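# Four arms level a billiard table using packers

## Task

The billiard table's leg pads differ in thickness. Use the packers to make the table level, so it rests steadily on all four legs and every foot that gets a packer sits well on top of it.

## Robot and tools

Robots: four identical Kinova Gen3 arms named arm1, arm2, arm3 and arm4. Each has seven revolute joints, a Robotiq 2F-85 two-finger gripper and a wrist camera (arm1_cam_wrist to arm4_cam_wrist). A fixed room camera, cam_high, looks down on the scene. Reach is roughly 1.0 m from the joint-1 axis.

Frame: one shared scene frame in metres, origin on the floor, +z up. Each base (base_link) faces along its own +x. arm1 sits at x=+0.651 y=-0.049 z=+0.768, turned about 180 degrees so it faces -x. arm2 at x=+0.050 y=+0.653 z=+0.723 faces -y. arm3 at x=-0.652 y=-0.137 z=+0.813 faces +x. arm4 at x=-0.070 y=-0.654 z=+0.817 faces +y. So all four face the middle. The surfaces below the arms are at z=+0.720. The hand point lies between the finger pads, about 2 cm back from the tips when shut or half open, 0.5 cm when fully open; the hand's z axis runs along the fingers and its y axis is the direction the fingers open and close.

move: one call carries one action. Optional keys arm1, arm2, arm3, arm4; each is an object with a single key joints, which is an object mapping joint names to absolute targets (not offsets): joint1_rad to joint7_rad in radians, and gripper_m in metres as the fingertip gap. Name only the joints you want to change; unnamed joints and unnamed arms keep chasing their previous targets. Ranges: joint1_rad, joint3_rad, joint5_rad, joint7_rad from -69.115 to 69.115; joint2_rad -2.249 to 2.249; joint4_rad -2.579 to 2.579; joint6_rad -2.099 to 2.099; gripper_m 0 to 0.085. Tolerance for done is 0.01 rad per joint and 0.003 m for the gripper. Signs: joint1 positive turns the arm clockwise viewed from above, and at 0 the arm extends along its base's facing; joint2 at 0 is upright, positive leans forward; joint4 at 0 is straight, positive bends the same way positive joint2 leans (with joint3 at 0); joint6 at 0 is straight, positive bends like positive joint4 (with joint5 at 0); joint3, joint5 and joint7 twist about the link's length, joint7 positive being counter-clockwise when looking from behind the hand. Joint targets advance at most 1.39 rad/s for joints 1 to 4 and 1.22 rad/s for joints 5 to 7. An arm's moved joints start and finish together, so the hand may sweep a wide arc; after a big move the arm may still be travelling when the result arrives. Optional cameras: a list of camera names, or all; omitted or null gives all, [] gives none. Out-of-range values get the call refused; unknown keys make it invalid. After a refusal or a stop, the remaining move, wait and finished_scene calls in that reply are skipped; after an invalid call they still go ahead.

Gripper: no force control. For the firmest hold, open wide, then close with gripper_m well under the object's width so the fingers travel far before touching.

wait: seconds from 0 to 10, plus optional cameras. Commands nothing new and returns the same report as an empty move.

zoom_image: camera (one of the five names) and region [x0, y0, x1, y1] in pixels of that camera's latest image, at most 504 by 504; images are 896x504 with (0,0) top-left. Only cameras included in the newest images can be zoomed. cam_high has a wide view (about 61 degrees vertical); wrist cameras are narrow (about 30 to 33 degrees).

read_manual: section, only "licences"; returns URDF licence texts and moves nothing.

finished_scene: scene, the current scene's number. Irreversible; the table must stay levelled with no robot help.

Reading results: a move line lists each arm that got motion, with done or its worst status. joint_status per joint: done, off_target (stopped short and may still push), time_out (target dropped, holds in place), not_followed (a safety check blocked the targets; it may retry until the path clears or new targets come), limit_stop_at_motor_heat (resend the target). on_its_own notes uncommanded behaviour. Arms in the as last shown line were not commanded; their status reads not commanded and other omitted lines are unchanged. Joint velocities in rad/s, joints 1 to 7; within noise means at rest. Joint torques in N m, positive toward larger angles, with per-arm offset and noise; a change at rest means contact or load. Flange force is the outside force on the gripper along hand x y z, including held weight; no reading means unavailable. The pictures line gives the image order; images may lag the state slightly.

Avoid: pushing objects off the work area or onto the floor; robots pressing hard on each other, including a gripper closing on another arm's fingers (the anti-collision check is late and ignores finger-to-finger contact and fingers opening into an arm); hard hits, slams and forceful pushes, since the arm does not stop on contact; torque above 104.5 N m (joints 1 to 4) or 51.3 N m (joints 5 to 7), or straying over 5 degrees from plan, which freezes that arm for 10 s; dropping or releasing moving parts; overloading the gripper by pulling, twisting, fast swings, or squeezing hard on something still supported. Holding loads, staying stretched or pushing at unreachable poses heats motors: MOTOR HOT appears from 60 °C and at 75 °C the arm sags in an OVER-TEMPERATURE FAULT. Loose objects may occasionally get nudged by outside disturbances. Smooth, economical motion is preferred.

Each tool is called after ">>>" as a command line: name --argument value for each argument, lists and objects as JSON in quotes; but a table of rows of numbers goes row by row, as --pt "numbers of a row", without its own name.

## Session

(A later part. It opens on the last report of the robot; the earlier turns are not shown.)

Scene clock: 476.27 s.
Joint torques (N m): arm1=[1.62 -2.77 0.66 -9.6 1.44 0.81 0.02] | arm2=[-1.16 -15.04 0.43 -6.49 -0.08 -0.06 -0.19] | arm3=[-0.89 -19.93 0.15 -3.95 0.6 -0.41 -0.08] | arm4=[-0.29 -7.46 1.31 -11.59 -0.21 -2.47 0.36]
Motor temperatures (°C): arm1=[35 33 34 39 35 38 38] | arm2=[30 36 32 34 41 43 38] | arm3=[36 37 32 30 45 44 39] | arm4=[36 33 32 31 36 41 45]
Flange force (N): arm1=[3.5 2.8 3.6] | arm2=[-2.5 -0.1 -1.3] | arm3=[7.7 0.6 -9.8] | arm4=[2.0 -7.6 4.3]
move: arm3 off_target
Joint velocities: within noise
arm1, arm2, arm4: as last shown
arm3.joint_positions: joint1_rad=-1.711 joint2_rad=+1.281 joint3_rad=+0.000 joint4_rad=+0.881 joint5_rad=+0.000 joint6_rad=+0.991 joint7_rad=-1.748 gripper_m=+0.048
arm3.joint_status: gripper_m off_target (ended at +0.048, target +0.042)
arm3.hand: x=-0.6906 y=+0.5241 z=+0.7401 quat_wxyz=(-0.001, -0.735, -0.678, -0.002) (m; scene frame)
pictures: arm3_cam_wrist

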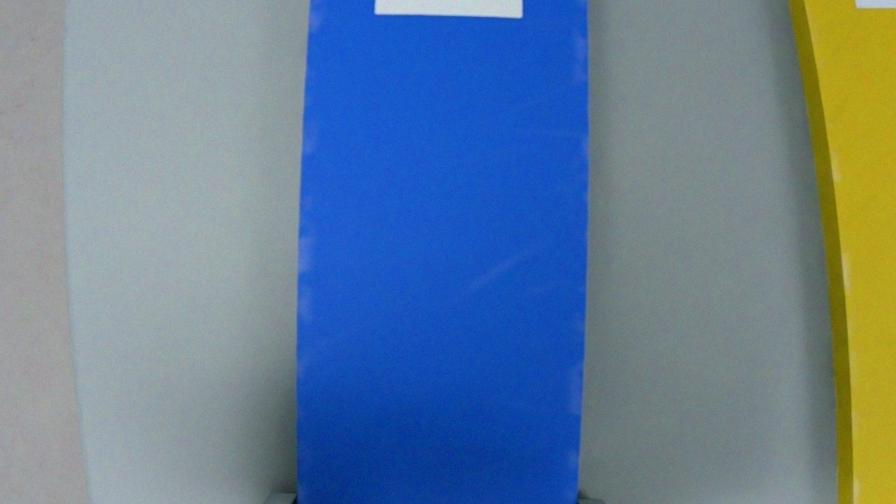

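>>> move --arm3 '{"joints": {"joint2_rad": 1.1869, "joint4_rad": 0.8875, "joint6_rad": 1.0789}}' --arm2 '{"joints": {"gripper_m": 0.028}}' --cameras '[]'

>>> move --arm3 '{"joints": {"joint1_rad": -1.4945, "joint2_rad": 0.8603, "joint4_rad": 1.7231, "joint6_rad": 0.5704, "joint7_rad": -3.196}}' --cameras '["arm3_cam_wrist", "cam_high"]'

Scene clock: 523.37 s.
Joint torques (N m): arm1=[1.63 -2.83 0.71 -9.57 1.48 0.82 0.04] | arm2=[-2.23 -12.31 -0.9 -1.41 -0.84 2.34 -0.26] | arm3=[-1.73 -27.95 -0.35 -7.75 0.31 -0.32 -0.08] | arm4=[-0.28 -7.43 1.32 -11.59 -0.18 -2.5 0.38]
Motor temperatures (°C): arm1=[35 33 34 39 35 38 38] | arm2=[30 36 32 34 41 43 38] | arm3=[36 37 32 30 45 43 39] | arm4=[36 33 32 31 36 41 45]
Flange force (N): arm1=[3.7 3.1 3.7] | arm2=[-4.4 8.6 -5.3] | arm3=[6.8 2.0 2.1] | arm4=[2.0 -7.7 4.1]
move: arm2 off_target; arm3 done
Joint velocities: within noise
arm1.joint_positions: joint1_rad=+2.239 joint2_rad=-0.450 joint3_rad=+0.000 joint4_rad=+1.600 joint5_rad=+2.141 joint6_rad=+0.500 joint7_rad=-1.571 gripper_m=+0.085
arm1.joint_status: not commanded
arm1.hand: x=+0.9662 y=+0.1073 z=+1.7456 quat_wxyz=(-0.611, -0.196, -0.404, -0.652) (m; scene frame)
arm2.joint_positions: joint1_rad=+0.019 joint2_rad=+0.452 joint3_rad=+0.000 joint4_rad=+1.864 joint5_rad=+0.000 joint6_rad=+0.819 joint7_rad=-0.158 gripper_m=+0.033
arm2.joint_status: gripper_m off_target (ended at +0.033, target +0.028)
arm2.hand: x=+0.0131 y=+0.2367 z=+0.8594 quat_wxyz=(+0.000, -0.996, +0.091, -0.007) (m; scene frame)
arm3.joint_positions: joint1_rad=-1.711 joint2_rad=+1.187 joint3_rad=+0.000 joint4_rad=+0.888 joint5_rad=+0.000 joint6_rad=+1.079 joint7_rad=-1.748 gripper_m=+0.048
arm3.joint_status: all done
arm3.hand: x=-0.6909 y=+0.5245 z=+0.8009 quat_wxyz=(-0.001, -0.735, -0.678, -0.002) (m; scene frame)
arm4: as last shown
pictures: none
No camera images: "cameras" was empty.

Scene clock: 525.60 s.
Joint torques (N m): arm1=[1.65 -2.82 0.63 -9.63 1.49 0.8 0.03] | arm2=[-2.21 -12.32 -0.94 -1.26 -0.82 2.44 -0.26] | arm3=[-1.79 -21.04 -0.42 -4.24 0.31 -0.21 -0.08] | arm4=[-0.29 -7.46 1.32 -11.6 -0.22 -2.5 0.38]
Motor temperatures (°C): arm1=[35 33 34 39 35 38 38] | arm2=[30 36 32 34 41 43 38] | arm3=[36 37 32 30 45 43 39] | arm4=[36 33 32 31 36 41 45]
Flange force (N): arm1=[3.5 2.8 3.6] | arm2=[-4.3 8.9 -5.2] | arm3=[3.9 -4.4 2.2] | arm4=[2.0 -7.8 4.2]
move: arm3 done
Joint velocities: within noise
arm1, arm2: as last shown
arm2.hand: x=+0.0132 y=+0.2367 z=+0.8593 quat_wxyz=(+0.000, -0.996, +0.091, -0.007) (m; scene frame)
arm3.joint_positions: joint1_rad=-1.495 joint2_rad=+0.860 joint3_rad=+0.000 joint4_rad=+1.723 joint5_rad=+0.000 joint6_rad=+0.570 joint7_rad=-3.196 gripper_m=+0.048
arm3.joint_status: all done
arm3.hand: x=-0.5697 y=+0.3384 z=+0.8008 quat_wxyz=(+0.000, -0.996, +0.088, -0.001) (m; scene frame)
arm4.joint_positions: joint1_rad=+1.350 joint2_rad=-0.300 joint3_rad=+0.000 joint4_rad=+1.600 joint5_rad=+0.000 joint6_rad=+0.800 joint7_rad=-1.571 gripper_m=+0.085
arm4.joint_status: not commanded
arm4.hand: x=+0.3714 y=-0.5813 z=+1.4311 quat_wxyz=(+0.055, -0.862, -0.094, -0.495) (m; scene frame)
pictures: arm3_cam_wrist, cam_high

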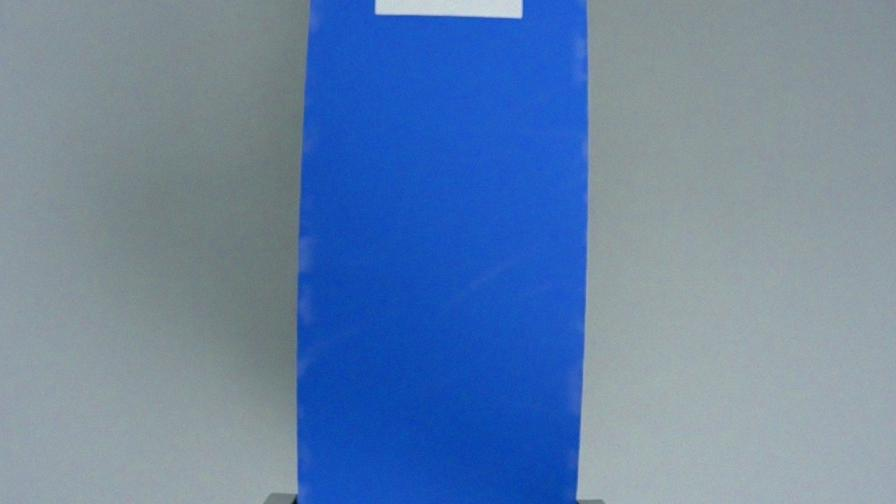

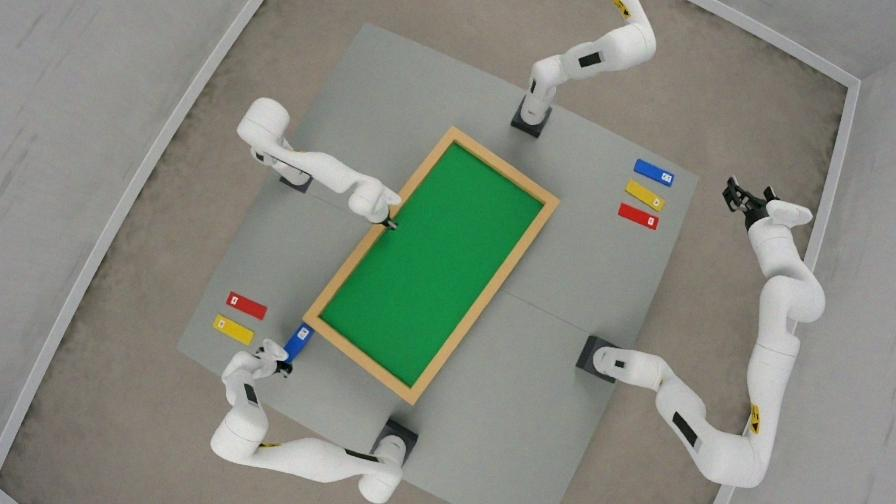

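>>> move --arm3 '{"joints": {"joint2_rad": 0.9794, "joint4_rad": 1.7174, "joint6_rad": 0.457, "joint7_rad": -3.187}}' --arm2 '{"joints": {"joint2_rad": 0.4386, "joint4_rad": 1.8537, "joint6_rad": 0.8433}}' --cameras '["arm2_cam_wrist", "arm3_cam_wrist", "cam_high"]'

Scene clock: 564.43 s.
Joint torques (N m): arm1=[1.57 -2.78 0.66 -9.6 1.46 0.84 0.04] | arm2=[-2.1 -35.15 -0.24 -21.9 -0.43 -2.61 -0.21] | arm3=[-1.77 -21.69 -0.34 -3.29 0.31 -0.21 -0.09] | arm4=[-0.25 -7.47 1.36 -11.56 -0.19 -2.49 0.36]
Motor temperatures (°C): arm1=[35 33 33 39 35 38 38] | arm2=[30 36 32 34 41 43 38] | arm3=[36 38 32 30 45 43 39] | arm4=[36 33 32 31 36 41 45]
Flange force (N): arm1=[3.5 3.0 3.6] | arm2=[-5.7 -8.7 44.9] | arm3=[3.9 -4.4 2.9] | arm4=[2.1 -7.8 4.2]
move: arm2 done; arm3 done
Joint velocities: within noise
arm1, arm4: as last shown
arm2.joint_positions: joint1_rad=+0.019 joint2_rad=+0.439 joint3_rad=+0.000 joint4_rad=+1.854 joint5_rad=+0.000 joint6_rad=+0.843 joint7_rad=-0.158 gripper_m=+0.033
arm2.joint_status: all done
arm2.hand: x=+0.0131 y=+0.2367 z=+0.8673 quat_wxyz=(+0.000, -0.996, +0.091, -0.007) (m; scene frame)
arm3.joint_positions: joint1_rad=-1.495 joint2_rad=+0.979 joint3_rad=+0.000 joint4_rad=+1.717 joint5_rad=+0.000 joint6_rad=+0.457 joint7_rad=-3.187 gripper_m=+0.048
arm3.joint_status: all done
arm3.hand: x=-0.5696 y=+0.3383 z=+0.7439 quat_wxyz=(+0.000, -0.997, +0.083, -0.001) (m; scene frame)
arm4.hand: x=+0.3714 y=-0.5813 z=+1.4310 quat_wxyz=(+0.055, -0.862, -0.094, -0.495) (m; scene frame)
pictures: arm2_cam_wrist, arm3_cam_wrist, cam_high

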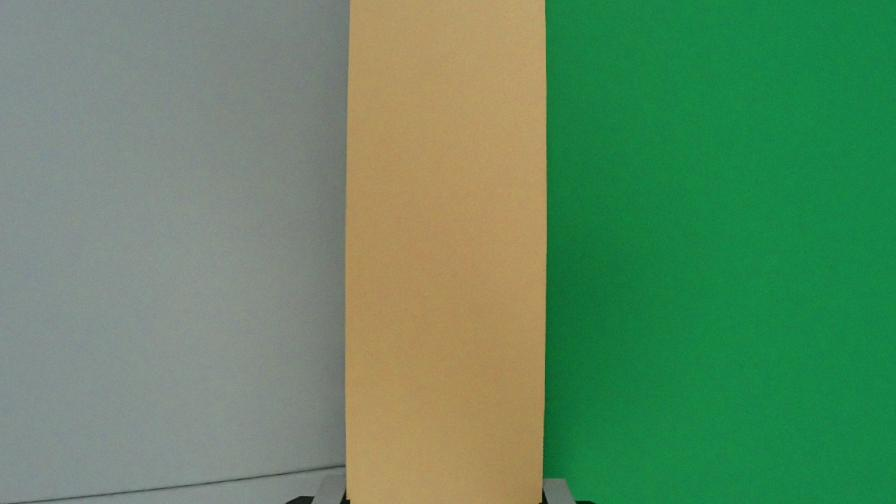

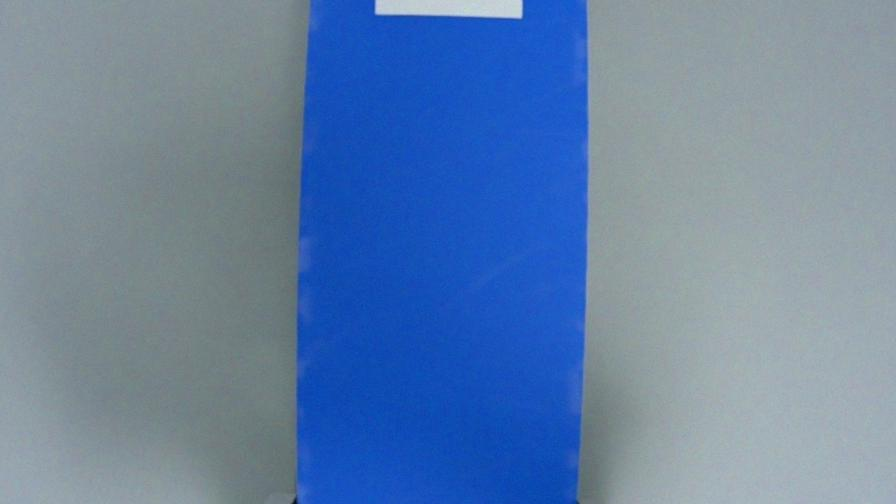

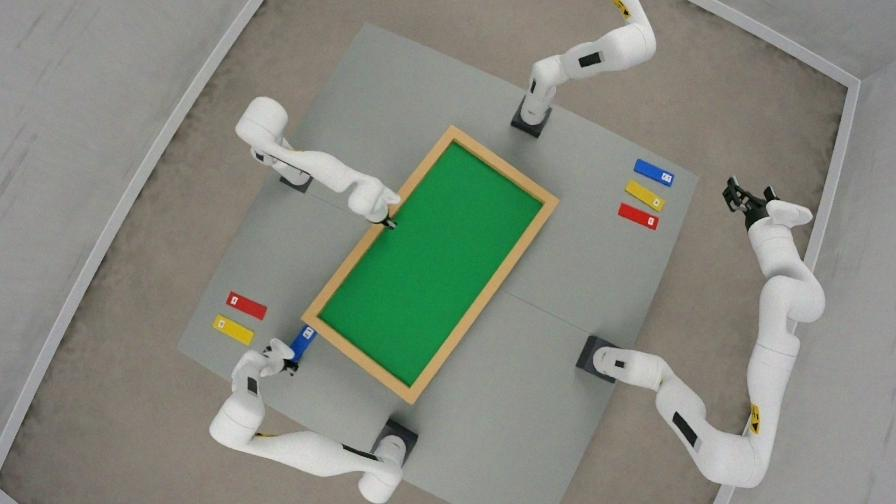

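>>> move --arm3 '{"joints": {"joint1_rad": -1.3205, "joint2_rad": 0.9882, "joint4_rad": 1.6872, "joint6_rad": 0.4784, "joint7_rad": -3.0131}}' --cameras '["arm2_cam_wrist", "arm3_cam_wrist", "cam_high"]'

Scene clock: 572.33 s.
Joint torques (N m): arm1=[1.69 -2.76 0.68 -9.62 1.47 0.85 0.01] | arm2=[-2.02 -35.14 -0.15 -21.97 -0.42 -2.66 -0.22] | arm3=[-1.84 -21.99 -0.43 -3.45 0.32 -0.24 -0.12] | arm4=[-0.26 -7.44 1.3 -11.63 -0.19 -2.48 0.36]
Motor temperatures (°C): arm1=[35 33 33 39 35 38 38] | arm2=[30 37 32 34 41 43 38] | arm3=[36 38 32 30 45 43 39] | arm4=[36 33 32 31 36 41 45]
Flange force (N): arm1=[3.5 2.9 3.5] | arm2=[-5.5 -8.9 44.8] | arm3=[4.7 -4.0 2.8] | arm4=[1.8 -7.5 4.2]
move: arm3 done
Joint velocities: within noise
arm1, arm2, arm4: as last shown
arm3.joint_positions: joint1_rad=-1.321 joint2_rad=+0.988 joint3_rad=+0.000 joint4_rad=+1.687 joint5_rad=+0.000 joint6_rad=+0.478 joint7_rad=-3.013 gripper_m=+0.048
arm3.joint_status: all done
arm3.hand: x=-0.4864 y=+0.3246 z=+0.7438 quat_wxyz=(+0.001, -0.997, +0.083, +0.000) (m; scene frame)
pictures: arm2_cam_wrist, arm3_cam_wrist, cam_high

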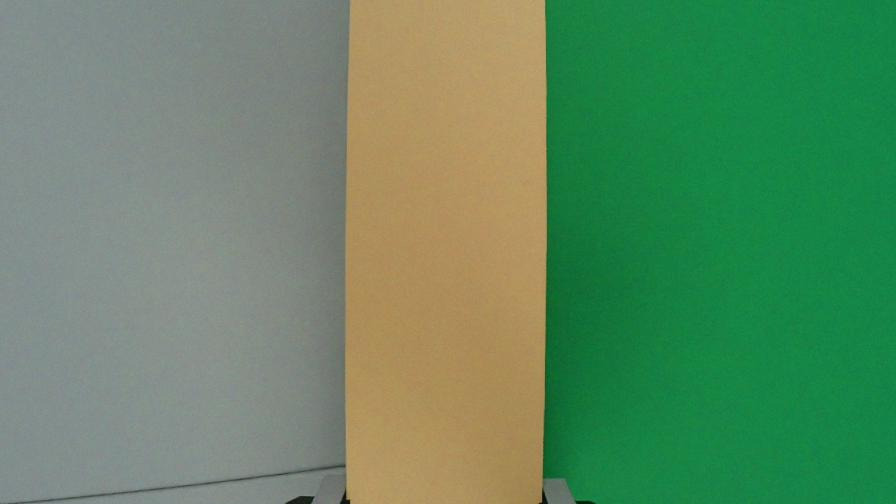

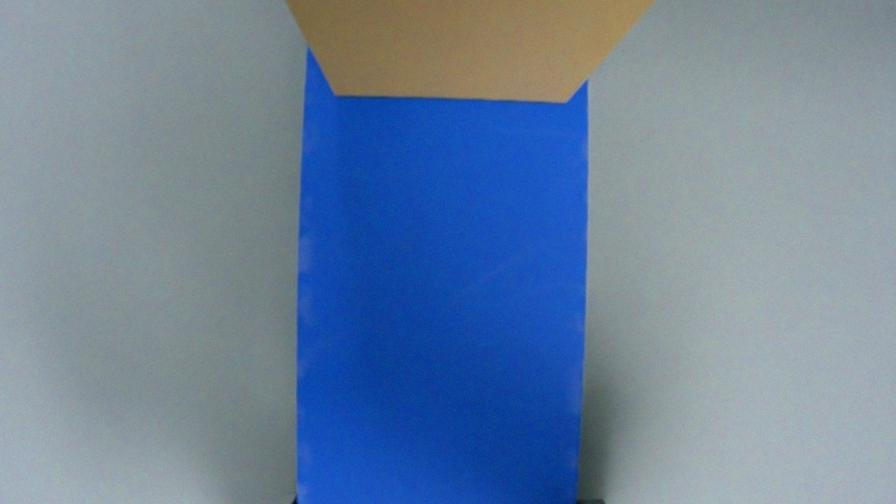

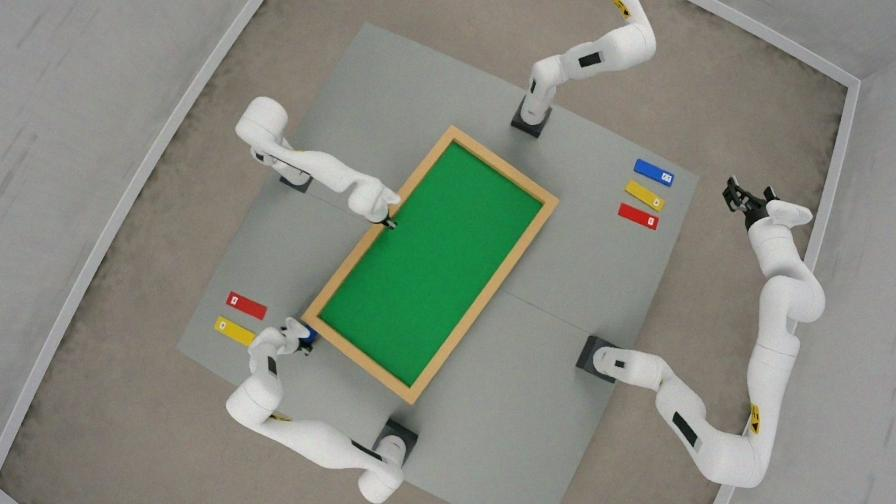

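>>> move --arm3 '{"joints": {"joint2_rad": 0.9967, "joint4_rad": 1.6856, "joint6_rad": 0.4715}}' --cameras '[]'

Scene clock: 582.17 s.
Joint torques (N m): arm1=[1.58 -2.79 0.64 -9.63 1.45 0.84 0.01] | arm2=[-2.04 -35.14 -0.19 -21.99 -0.4 -2.67 -0.23] | arm3=[-1.88 -22.02 -0.44 -3.43 0.33 -0.24 -0.08] | arm4=[-0.26 -7.47 1.35 -11.62 -0.19 -2.48 0.35]
Motor temperatures (°C): arm1=[35 33 33 39 35 38 38] | arm2=[30 38 32 35 41 43 38] | arm3=[36 38 32 30 45 43 39] | arm4=[36 33 32 31 36 41 45]
Flange force (N): arm1=[3.4 3.0 3.6] | arm2=[-5.6 -8.9 44.8] | arm3=[4.7 -3.8 2.9] | arm4=[1.9 -7.7 4.3]
move: arm3 done
Joint velocities: within noise
arm1, arm2, arm4: as last shown
arm3.joint_positions: joint1_rad=-1.321 joint2_rad=+0.997 joint3_rad=+0.000 joint4_rad=+1.686 joint5_rad=+0.000 joint6_rad=+0.471 joint7_rad=-3.013 gripper_m=+0.048
arm3.joint_status: all done
arm3.hand: x=-0.4864 y=+0.3246 z=+0.7399 quat_wxyz=(+0.001, -0.997, +0.083, +0.000) (m; scene frame)
pictures: none
No camera images: "cameras" was empty.

>>> move --arm3 '{"joints": {"joint2_rad": 0.9988, "joint4_rad": 1.6852, "joint6_rad": 0.4698}}' --cameras '[]'

>>> move --arm3 '{"joints": {"joint2_rad": 1.001, "joint4_rad": 1.6848, "joint6_rad": 0.468}}' --cameras '["arm3_cam_wrist"]'

Scene clock: 591.77 s.
Joint torques (N m): arm1=[1.69 -2.77 0.66 -9.56 1.47 0.81 -0.02] | arm2=[-2.02 -35.14 -0.19 -22 -0.41 -2.68 -0.22] | arm3=[-1.87 -19.79 -0.48 -3.37 0.31 -0.65 -0.09] | arm4=[-0.26 -7.46 1.3 -11.57 -0.19 -2.5 0.39]
Motor temperatures (°C): arm1=[35 33 33 39 35 38 38] | arm2=[30 39 32 35 41 43 38] | arm3=[36 38 32 30 45 43 39] | arm4=[36 33 32 31 36 41 45]
Flange force (N): arm1=[3.5 3.0 3.7] | arm2=[-5.5 -8.9 44.8] | arm3=[4.5 -2.6 -2.6] | arm4=[2.1 -7.6 4.2]
move: arm3 done
Joint velocities: within noise
arm1, arm2, arm4: as last shown
arm3.joint_positions: joint1_rad=-1.321 joint2_rad=+0.999 joint3_rad=+0.000 joint4_rad=+1.685 joint5_rad=+0.000 joint6_rad=+0.470 joint7_rad=-3.013 gripper_m=+0.048
arm3.joint_status: all done
arm3.hand: x=-0.4864 y=+0.3247 z=+0.7389 quat_wxyz=(+0.001, -0.997, +0.083, +0.000) (m; scene frame)
pictures: none
No camera images: "cameras" was empty.

Scene clock: 592.10 s.
Joint torques (N m): arm1=[1.55 -2.81 0.7 -9.6 1.43 0.79 0.04] | arm2=[-2.04 -35.16 -0.17 -21.99 -0.41 -2.69 -0.2] | arm3=[-1.73 -6.24 -0.55 -2.15 0.41 -2.62 -0.06] | arm4=[-0.25 -7.46 1.32 -11.57 -0.19 -2.5 0.38]
Motor temperatures (°C): arm1=[35 33 33 39 35 38 38] | arm2=[30 39 32 35 41 43 38] | arm3=[36 38 32 30 45 43 39] | arm4=[36 33 32 31 36 41 45]
Flange force (N): arm1=[3.7 3.0 3.5] | arm2=[-5.5 -8.8 44.8] | arm3=[3.3 2.1 -34.6] | arm4=[2.1 -7.7 4.2]
move: arm3 done
Joint velocities: within noise
arm1, arm2, arm4: as last shown
arm3.joint_positions: joint1_rad=-1.321 joint2_rad=+1.001 joint3_rad=+0.000 joint4_rad=+1.685 joint5_rad=+0.000 joint6_rad=+0.468 joint7_rad=-3.013 gripper_m=+0.048
arm3.joint_status: all done
arm3.hand: x=-0.4863 y=+0.3247 z=+0.7380 quat_wxyz=(+0.001, -0.997, +0.083, +0.000) (m; scene frame)
pictures: arm3_cam_wrist

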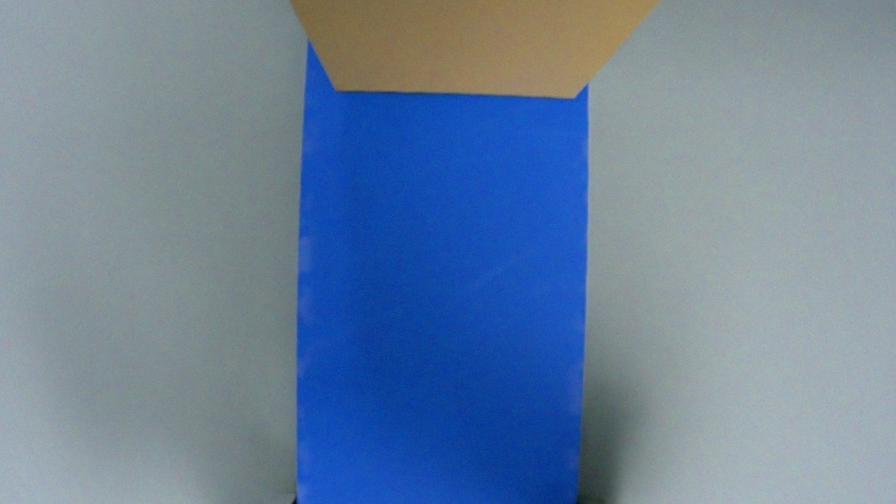

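>>> move --arm3 '{"joints": {"joint1_rad": -1.3202, "joint2_rad": 0.9949, "joint4_rad": 1.692, "joint6_rad": 0.4669}}' --cameras '[]'

>>> move --arm3 '{"joints": {"joint1_rad": -1.3202, "joint2_rad": 0.997, "joint4_rad": 1.6916, "joint6_rad": 0.4652}}' --cameras '["arm3_cam_wrist"]'

Scene clock: 610.33 s.
Joint torques (N m): arm1=[1.64 -2.76 0.71 -9.6 1.47 0.82 0.02] | arm2=[-2.05 -35.18 -0.18 -21.99 -0.39 -2.68 -0.22] | arm3=[-1.82 -21.93 -0.36 -3.39 0.32 -0.25 -0.08] | arm4=[-0.28 -7.44 1.33 -11.61 -0.19 -2.5 0.38]
Motor temperatures (°C): arm1=[35 33 33 39 35 38 38] | arm2=[30 41 32 36 41 43 38] | arm3=[36 37 31 30 45 44 39] | arm4=[36 33 32 31 36 41 45]
Flange force (N): arm1=[3.6 3.1 3.5] | arm2=[-5.6 -8.8 44.8] | arm3=[4.6 -3.8 2.8] | arm4=[1.9 -7.7 4.2]
move: arm3 done
Joint velocities: within noise
arm1, arm2, arm4: as last shown
arm3.joint_positions: joint1_rad=-1.320 joint2_rad=+0.995 joint3_rad=+0.000 joint4_rad=+1.692 joint5_rad=+0.000 joint6_rad=+0.467 joint7_rad=-3.013 gripper_m=+0.048
arm3.joint_status: all done
arm3.hand: x=-0.4867 y=+0.3229 z=+0.7398 quat_wxyz=(+0.001, -0.997, +0.083, +0.000) (m; scene frame)
pictures: none
No camera images: "cameras" was empty.

Scene clock: 610.73 s.
Joint torques (N m): arm1=[1.66 -2.77 0.62 -9.56 1.47 0.8 0.05] | arm2=[-2.04 -35.16 -0.18 -22 -0.41 -2.67 -0.22] | arm3=[-1.87 -19.75 -0.44 -3.37 0.3 -0.68 -0.08] | arm4=[-0.32 -7.41 1.34 -11.56 -0.18 -2.48 0.37]
Motor temperatures (°C): arm1=[35 33 33 39 35 38 38] | arm2=[30 41 32 36 41 43 38] | arm3=[36 37 31 30 45 44 39] | arm4=[36 33 32 31 36 41 45]
Flange force (N): arm1=[3.4 2.7 3.7] | arm2=[-5.6 -8.9 44.8] | arm3=[4.5 -2.6 -2.7] | arm4=[2.0 -7.8 4.1]
move: arm3 done
Joint velocities: within noise
arm1.joint_positions: joint1_rad=+2.239 joint2_rad=-0.450 joint3_rad=+0.000 joint4_rad=+1.600 joint5_rad=+2.141 joint6_rad=+0.500 joint7_rad=-1.571 gripper_m=+0.085
arm1.joint_status: not commanded
arm1.hand: x=+0.9662 y=+0.1073 z=+1.7456 quat_wxyz=(-0.611, -0.196, -0.404, -0.652) (m; scene frame)
arm2, arm4: as last shown
arm3.joint_positions: joint1_rad=-1.320 joint2_rad=+0.997 joint3_rad=+0.000 joint4_rad=+1.692 joint5_rad=+0.000 joint6_rad=+0.465 joint7_rad=-3.013 gripper_m=+0.048
arm3.joint_status: all done
arm3.hand: x=-0.4867 y=+0.3230 z=+0.7389 quat_wxyz=(+0.001, -0.997, +0.083, +0.000) (m; scene frame)
pictures: arm3_cam_wrist

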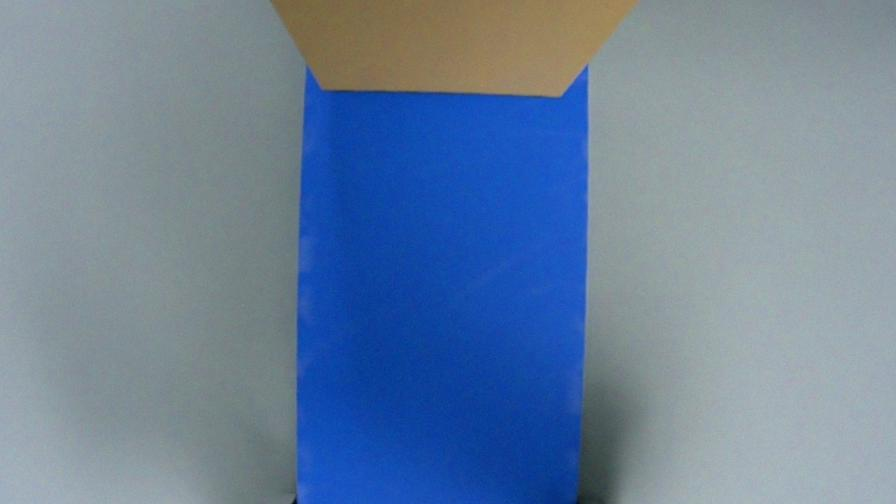

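>>> move --arm3 '{"joints": {"gripper_m": 0.064}}' --cameras '[]'

>>> move --arm2 '{"joints": {"joint2_rad": 0.4519, "joint4_rad": 1.8643, "joint6_rad": 0.8194}}' --cameras '["arm2_cam_wrist", "arm3_cam_wrist"]'

Scene clock: 619.90 s.
Joint torques (N m): arm1=[1.65 -2.79 0.65 -9.62 1.46 0.79 -0.01] | arm2=[-2.05 -35.16 -0.15 -21.99 -0.41 -2.7 -0.22] | arm3=[-1.78 -21.49 -0.49 -3.26 0.27 -0.22 -0.08] | arm4=[-0.26 -7.45 1.32 -11.59 -0.2 -2.48 0.36]
Motor temperatures (°C): arm1=[35 33 33 39 35 38 38] | arm2=[30 42 32 37 41 43 38] | arm3=[36 37 31 30 45 43 39] | arm4=[36 33 32 31 36 41 45]
Flange force (N): arm1=[3.6 2.9 3.5] | arm2=[-5.6 -8.9 44.7] | arm3=[4.5 -3.7 1.9] | arm4=[2.0 -7.6 4.2]
move: arm3 done
Joint velocities: within noise
arm1, arm2: as last shown
arm3.joint_positions: joint1_rad=-1.320 joint2_rad=+0.997 joint3_rad=+0.000 joint4_rad=+1.692 joint5_rad=+0.000 joint6_rad=+0.465 joint7_rad=-3.013 gripper_m=+0.064
arm3.joint_status: all done
arm3.hand: x=-0.4867 y=+0.3230 z=+0.7389 quat_wxyz=(+0.001, -0.997, +0.083, +0.000) (m; scene frame)
arm4.joint_positions: joint1_rad=+1.350 joint2_rad=-0.300 joint3_rad=+0.000 joint4_rad=+1.600 joint5_rad=+0.000 joint6_rad=+0.800 joint7_rad=-1.571 gripper_m=+0.085
arm4.joint_status: not commanded
arm4.hand: x=+0.3714 y=-0.5813 z=+1.4310 quat_wxyz=(+0.055, -0.862, -0.094, -0.495) (m; scene frame)
pictures: none
No camera images: "cameras" was empty.

Scene clock: 620.47 s.
Joint torques (N m): arm1=[1.63 -2.81 0.7 -9.59 1.48 0.82 0.01] | arm2=[-2.52 -7.53 -0.93 -12.05 -0.69 -6.88 -0.32] | arm3=[-1.87 -21.5 -0.44 -3.25 0.27 -0.23 -0.12] | arm4=[-0.29 -7.47 1.32 -11.57 -0.19 -2.47 0.37]
Motor temperatures (°C): arm1=[35 33 33 39 35 38 38] | arm2=[30 42 32 37 41 43 38] | arm3=[36 37 31 30 45 43 39] | arm4=[36 33 32 31 36 41 45]
Flange force (N): arm1=[3.6 3.2 3.6] | arm2=[-8.2 -21.3 -27.2] | arm3=[4.8 -3.7 1.9] | arm4=[2.1 -7.7 4.3]
move: arm2 done
Joint velocities: within noise
arm1, arm3, arm4: as last shown
arm2.joint_positions: joint1_rad=+0.019 joint2_rad=+0.452 joint3_rad=+0.000 joint4_rad=+1.864 joint5_rad=+0.000 joint6_rad=+0.819 joint7_rad=-0.158 gripper_m=+0.033
arm2.joint_status: all done
arm2.hand: x=+0.0131 y=+0.2367 z=+0.8595 quat_wxyz=(+0.000, -0.996, +0.091, -0.007) (m; scene frame)
pictures: arm2_cam_wrist, arm3_cam_wrist

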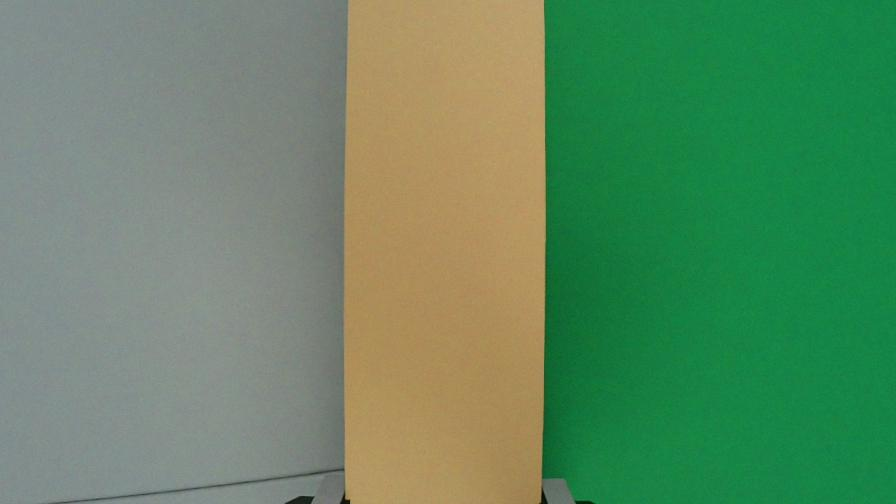

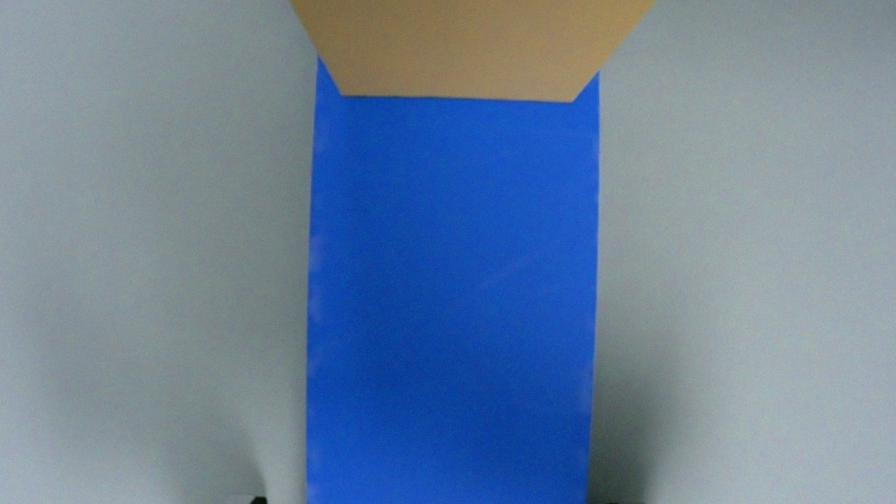

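>>> move --arm2 '{"joints": {"joint2_rad": 0.4505, "joint4_rad": 1.8633, "joint6_rad": 0.8218}}' --cameras '[]'

>>> move --arm2 '{"joints": {"gripper_m": 0.085}}' --cameras '["arm2_cam_wrist", "arm3_cam_wrist"]'

Scene clock: 633.27 s.
Joint torques (N m): arm1=[1.6 -2.85 0.65 -9.59 1.46 0.79 0.04] | arm2=[-2.35 -14.64 -0.79 -11.85 -0.73 -3.77 -0.32] | arm3=[-1.9 -21.45 -0.46 -3.24 0.32 -0.23 -0.12] | arm4=[-0.25 -7.46 1.3 -11.58 -0.18 -2.47 0.38]
Motor temperatures (°C): arm1=[35 33 33 39 35 38 38] | arm2=[30 41 32 36 41 43 38] | arm3=[36 38 31 30 45 43 39] | arm4=[36 33 32 31 36 41 45]
Flange force (N): arm1=[3.6 2.9 3.7] | arm2=[-6.9 -12.4 -6.1] | arm3=[4.8 -3.7 1.8] | arm4=[2.0 -7.6 4.3]
move: arm2 done
Joint velocities: within noise
arm1, arm3, arm4: as last shown
arm2.joint_positions: joint1_rad=+0.019 joint2_rad=+0.451 joint3_rad=+0.000 joint4_rad=+1.863 joint5_rad=+0.000 joint6_rad=+0.822 joint7_rad=-0.158 gripper_m=+0.033
arm2.joint_status: all done
arm2.hand: x=+0.0131 y=+0.2368 z=+0.8601 quat_wxyz=(+0.001, -0.996, +0.091, -0.007) (m; scene frame)
pictures: none
No camera images: "cameras" was empty.

Scene clock: 634.27 s.
Joint torques (N m): arm1=[1.65 -2.76 0.59 -9.61 1.44 0.82 0.03] | arm2=[-1.18 -15.1 0.43 -6.52 -0.07 -0.05 -0.19] | arm3=[-1.86 -21.47 -0.43 -3.19 0.29 -0.21 -0.11] | arm4=[-0.28 -7.44 1.33 -11.59 -0.2 -2.49 0.37]
Motor temperatures (°C): arm1=[35 33 33 39 35 38 38] | arm2=[30 41 32 36 41 43 38] | arm3=[36 38 31 30 45 43 39] | arm4=[36 33 32 31 36 41 45]
Flange force (N): arm1=[3.3 2.5 3.6] | arm2=[-2.6 0.0 -1.1] | arm3=[4.8 -3.9 1.9] | arm4=[2.0 -7.8 4.2]
move: arm2 done
Joint velocities: within noise
arm1, arm3, arm4: as last shown
arm2.joint_positions: joint1_rad=+0.019 joint2_rad=+0.450 joint3_rad=+0.000 joint4_rad=+1.863 joint5_rad=+0.000 joint6_rad=+0.822 joint7_rad=-0.158 gripper_m=+0.085
arm2.joint_status: all done
arm2.hand: x=+0.0132 y=+0.2368 z=+0.8602 quat_wxyz=(+0.000, -0.996, +0.091, -0.007) (m; scene frame)
pictures: arm2_cam_wrist, arm3_cam_wrist

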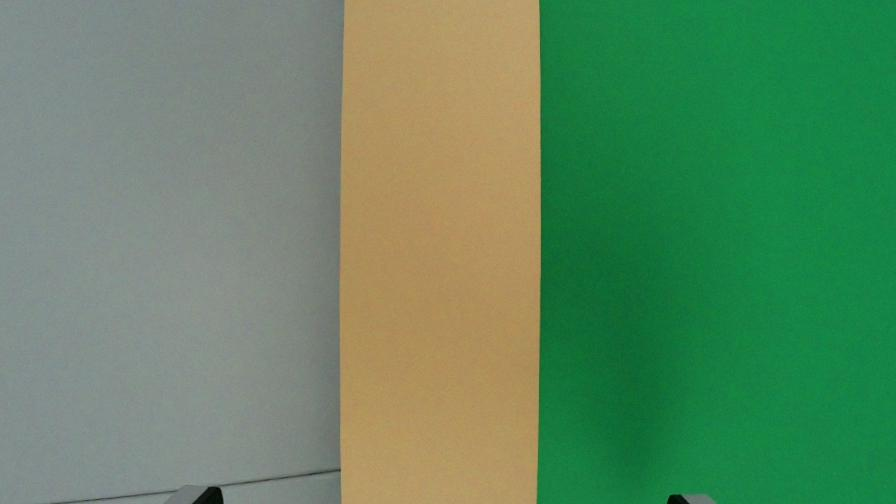

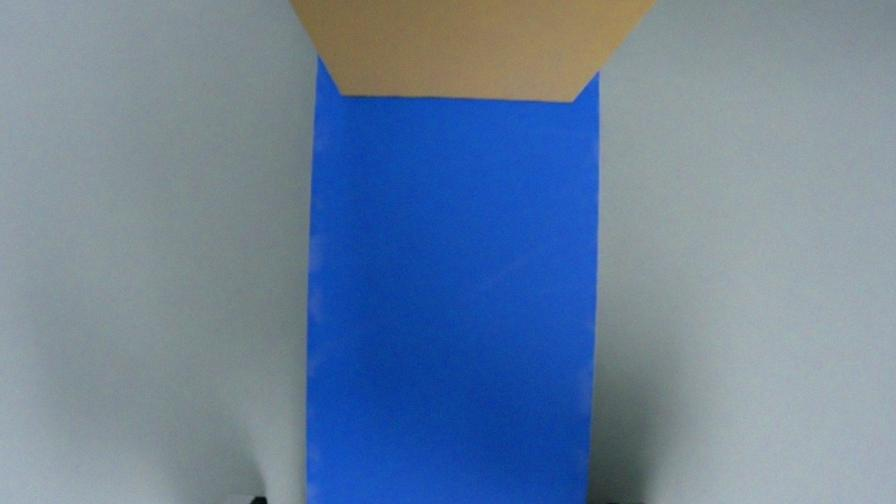

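>>> move --arm2 '{"joints": {"joint2_rad": 0.3174, "joint4_rad": 1.7012, "joint6_rad": 1.117}}' --arm3 '{"joints": {"joint2_rad": 0.8682, "joint4_rad": 1.7004, "joint6_rad": 0.5852}}' --cameras '["arm2_cam_wrist", "arm3_cam_wrist", "cam_high"]'

Scene clock: 645.27 s.
Joint torques (N m): arm1=[1.71 -2.78 0.62 -9.58 1.47 0.81 0.05] | arm2=[-1.17 -14.1 0.35 -8.05 -0.08 -0.04 -0.17] | arm3=[-1.88 -20.84 -0.51 -4.2 0.29 -0.26 -0.08] | arm4=[-0.25 -7.48 1.34 -11.6 -0.21 -2.5 0.38]
Motor temperatures (°C): arm1=[35 33 33 39 35 38 38] | arm2=[30 41 32 36 41 43 38] | arm3=[36 38 31 30 45 43 39] | arm4=[36 33 32 31 36 41 45]
Flange force (N): arm1=[3.4 2.5 3.7] | arm2=[-2.2 -0.3 -0.8] | arm3=[4.8 -3.8 1.3] | arm4=[2.0 -7.8 4.2]
move: arm2 done; arm3 done
Joint velocities: within noise
arm1, arm4: as last shown
arm2.joint_positions: joint1_rad=+0.019 joint2_rad=+0.317 joint3_rad=+0.000 joint4_rad=+1.701 joint5_rad=+0.000 joint6_rad=+1.117 joint7_rad=-0.158 gripper_m=+0.085
arm2.joint_status: all done
arm2.hand: x=+0.0118 y=+0.2362 z=+0.9577 quat_wxyz=(+0.000, -0.996, +0.091, -0.007) (m; scene frame)
arm3.joint_positions: joint1_rad=-1.320 joint2_rad=+0.868 joint3_rad=+0.000 joint4_rad=+1.700 joint5_rad=+0.000 joint6_rad=+0.585 joint7_rad=-3.013 gripper_m=+0.064
arm3.joint_status: all done
arm3.hand: x=-0.4868 y=+0.3227 z=+0.8009 quat_wxyz=(+0.001, -0.997, +0.083, +0.000) (m; scene frame)
pictures: arm2_cam_wrist, arm3_cam_wrist, cam_high

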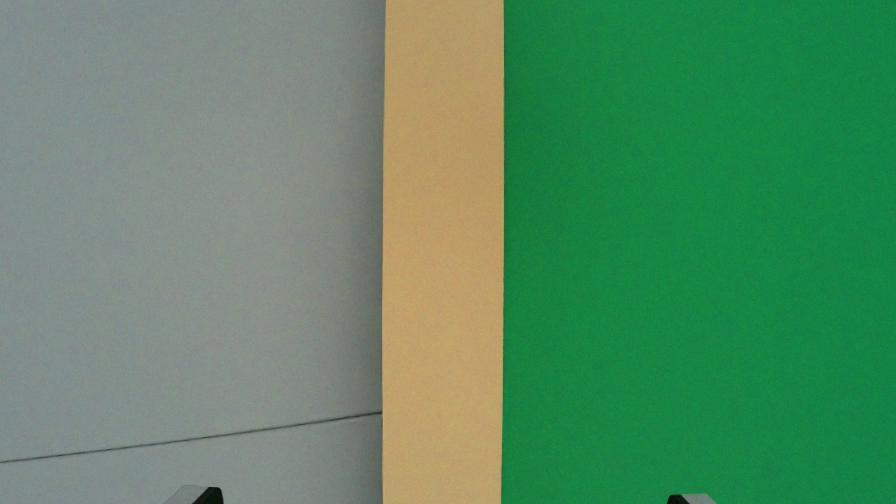

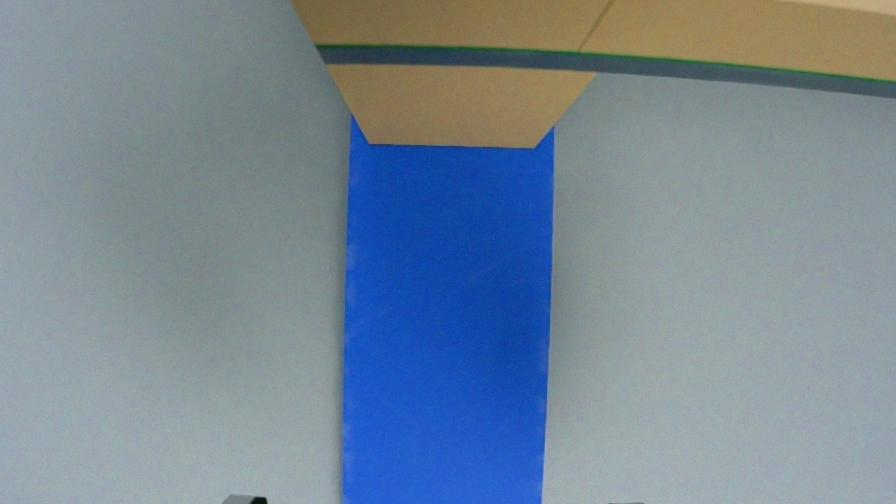

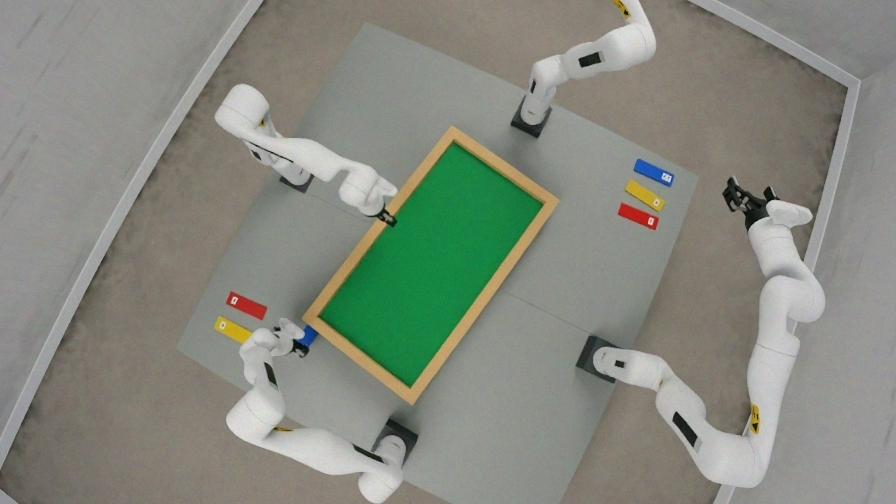

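>>> finished_scene --scene 2

The scene is finished: the task was done.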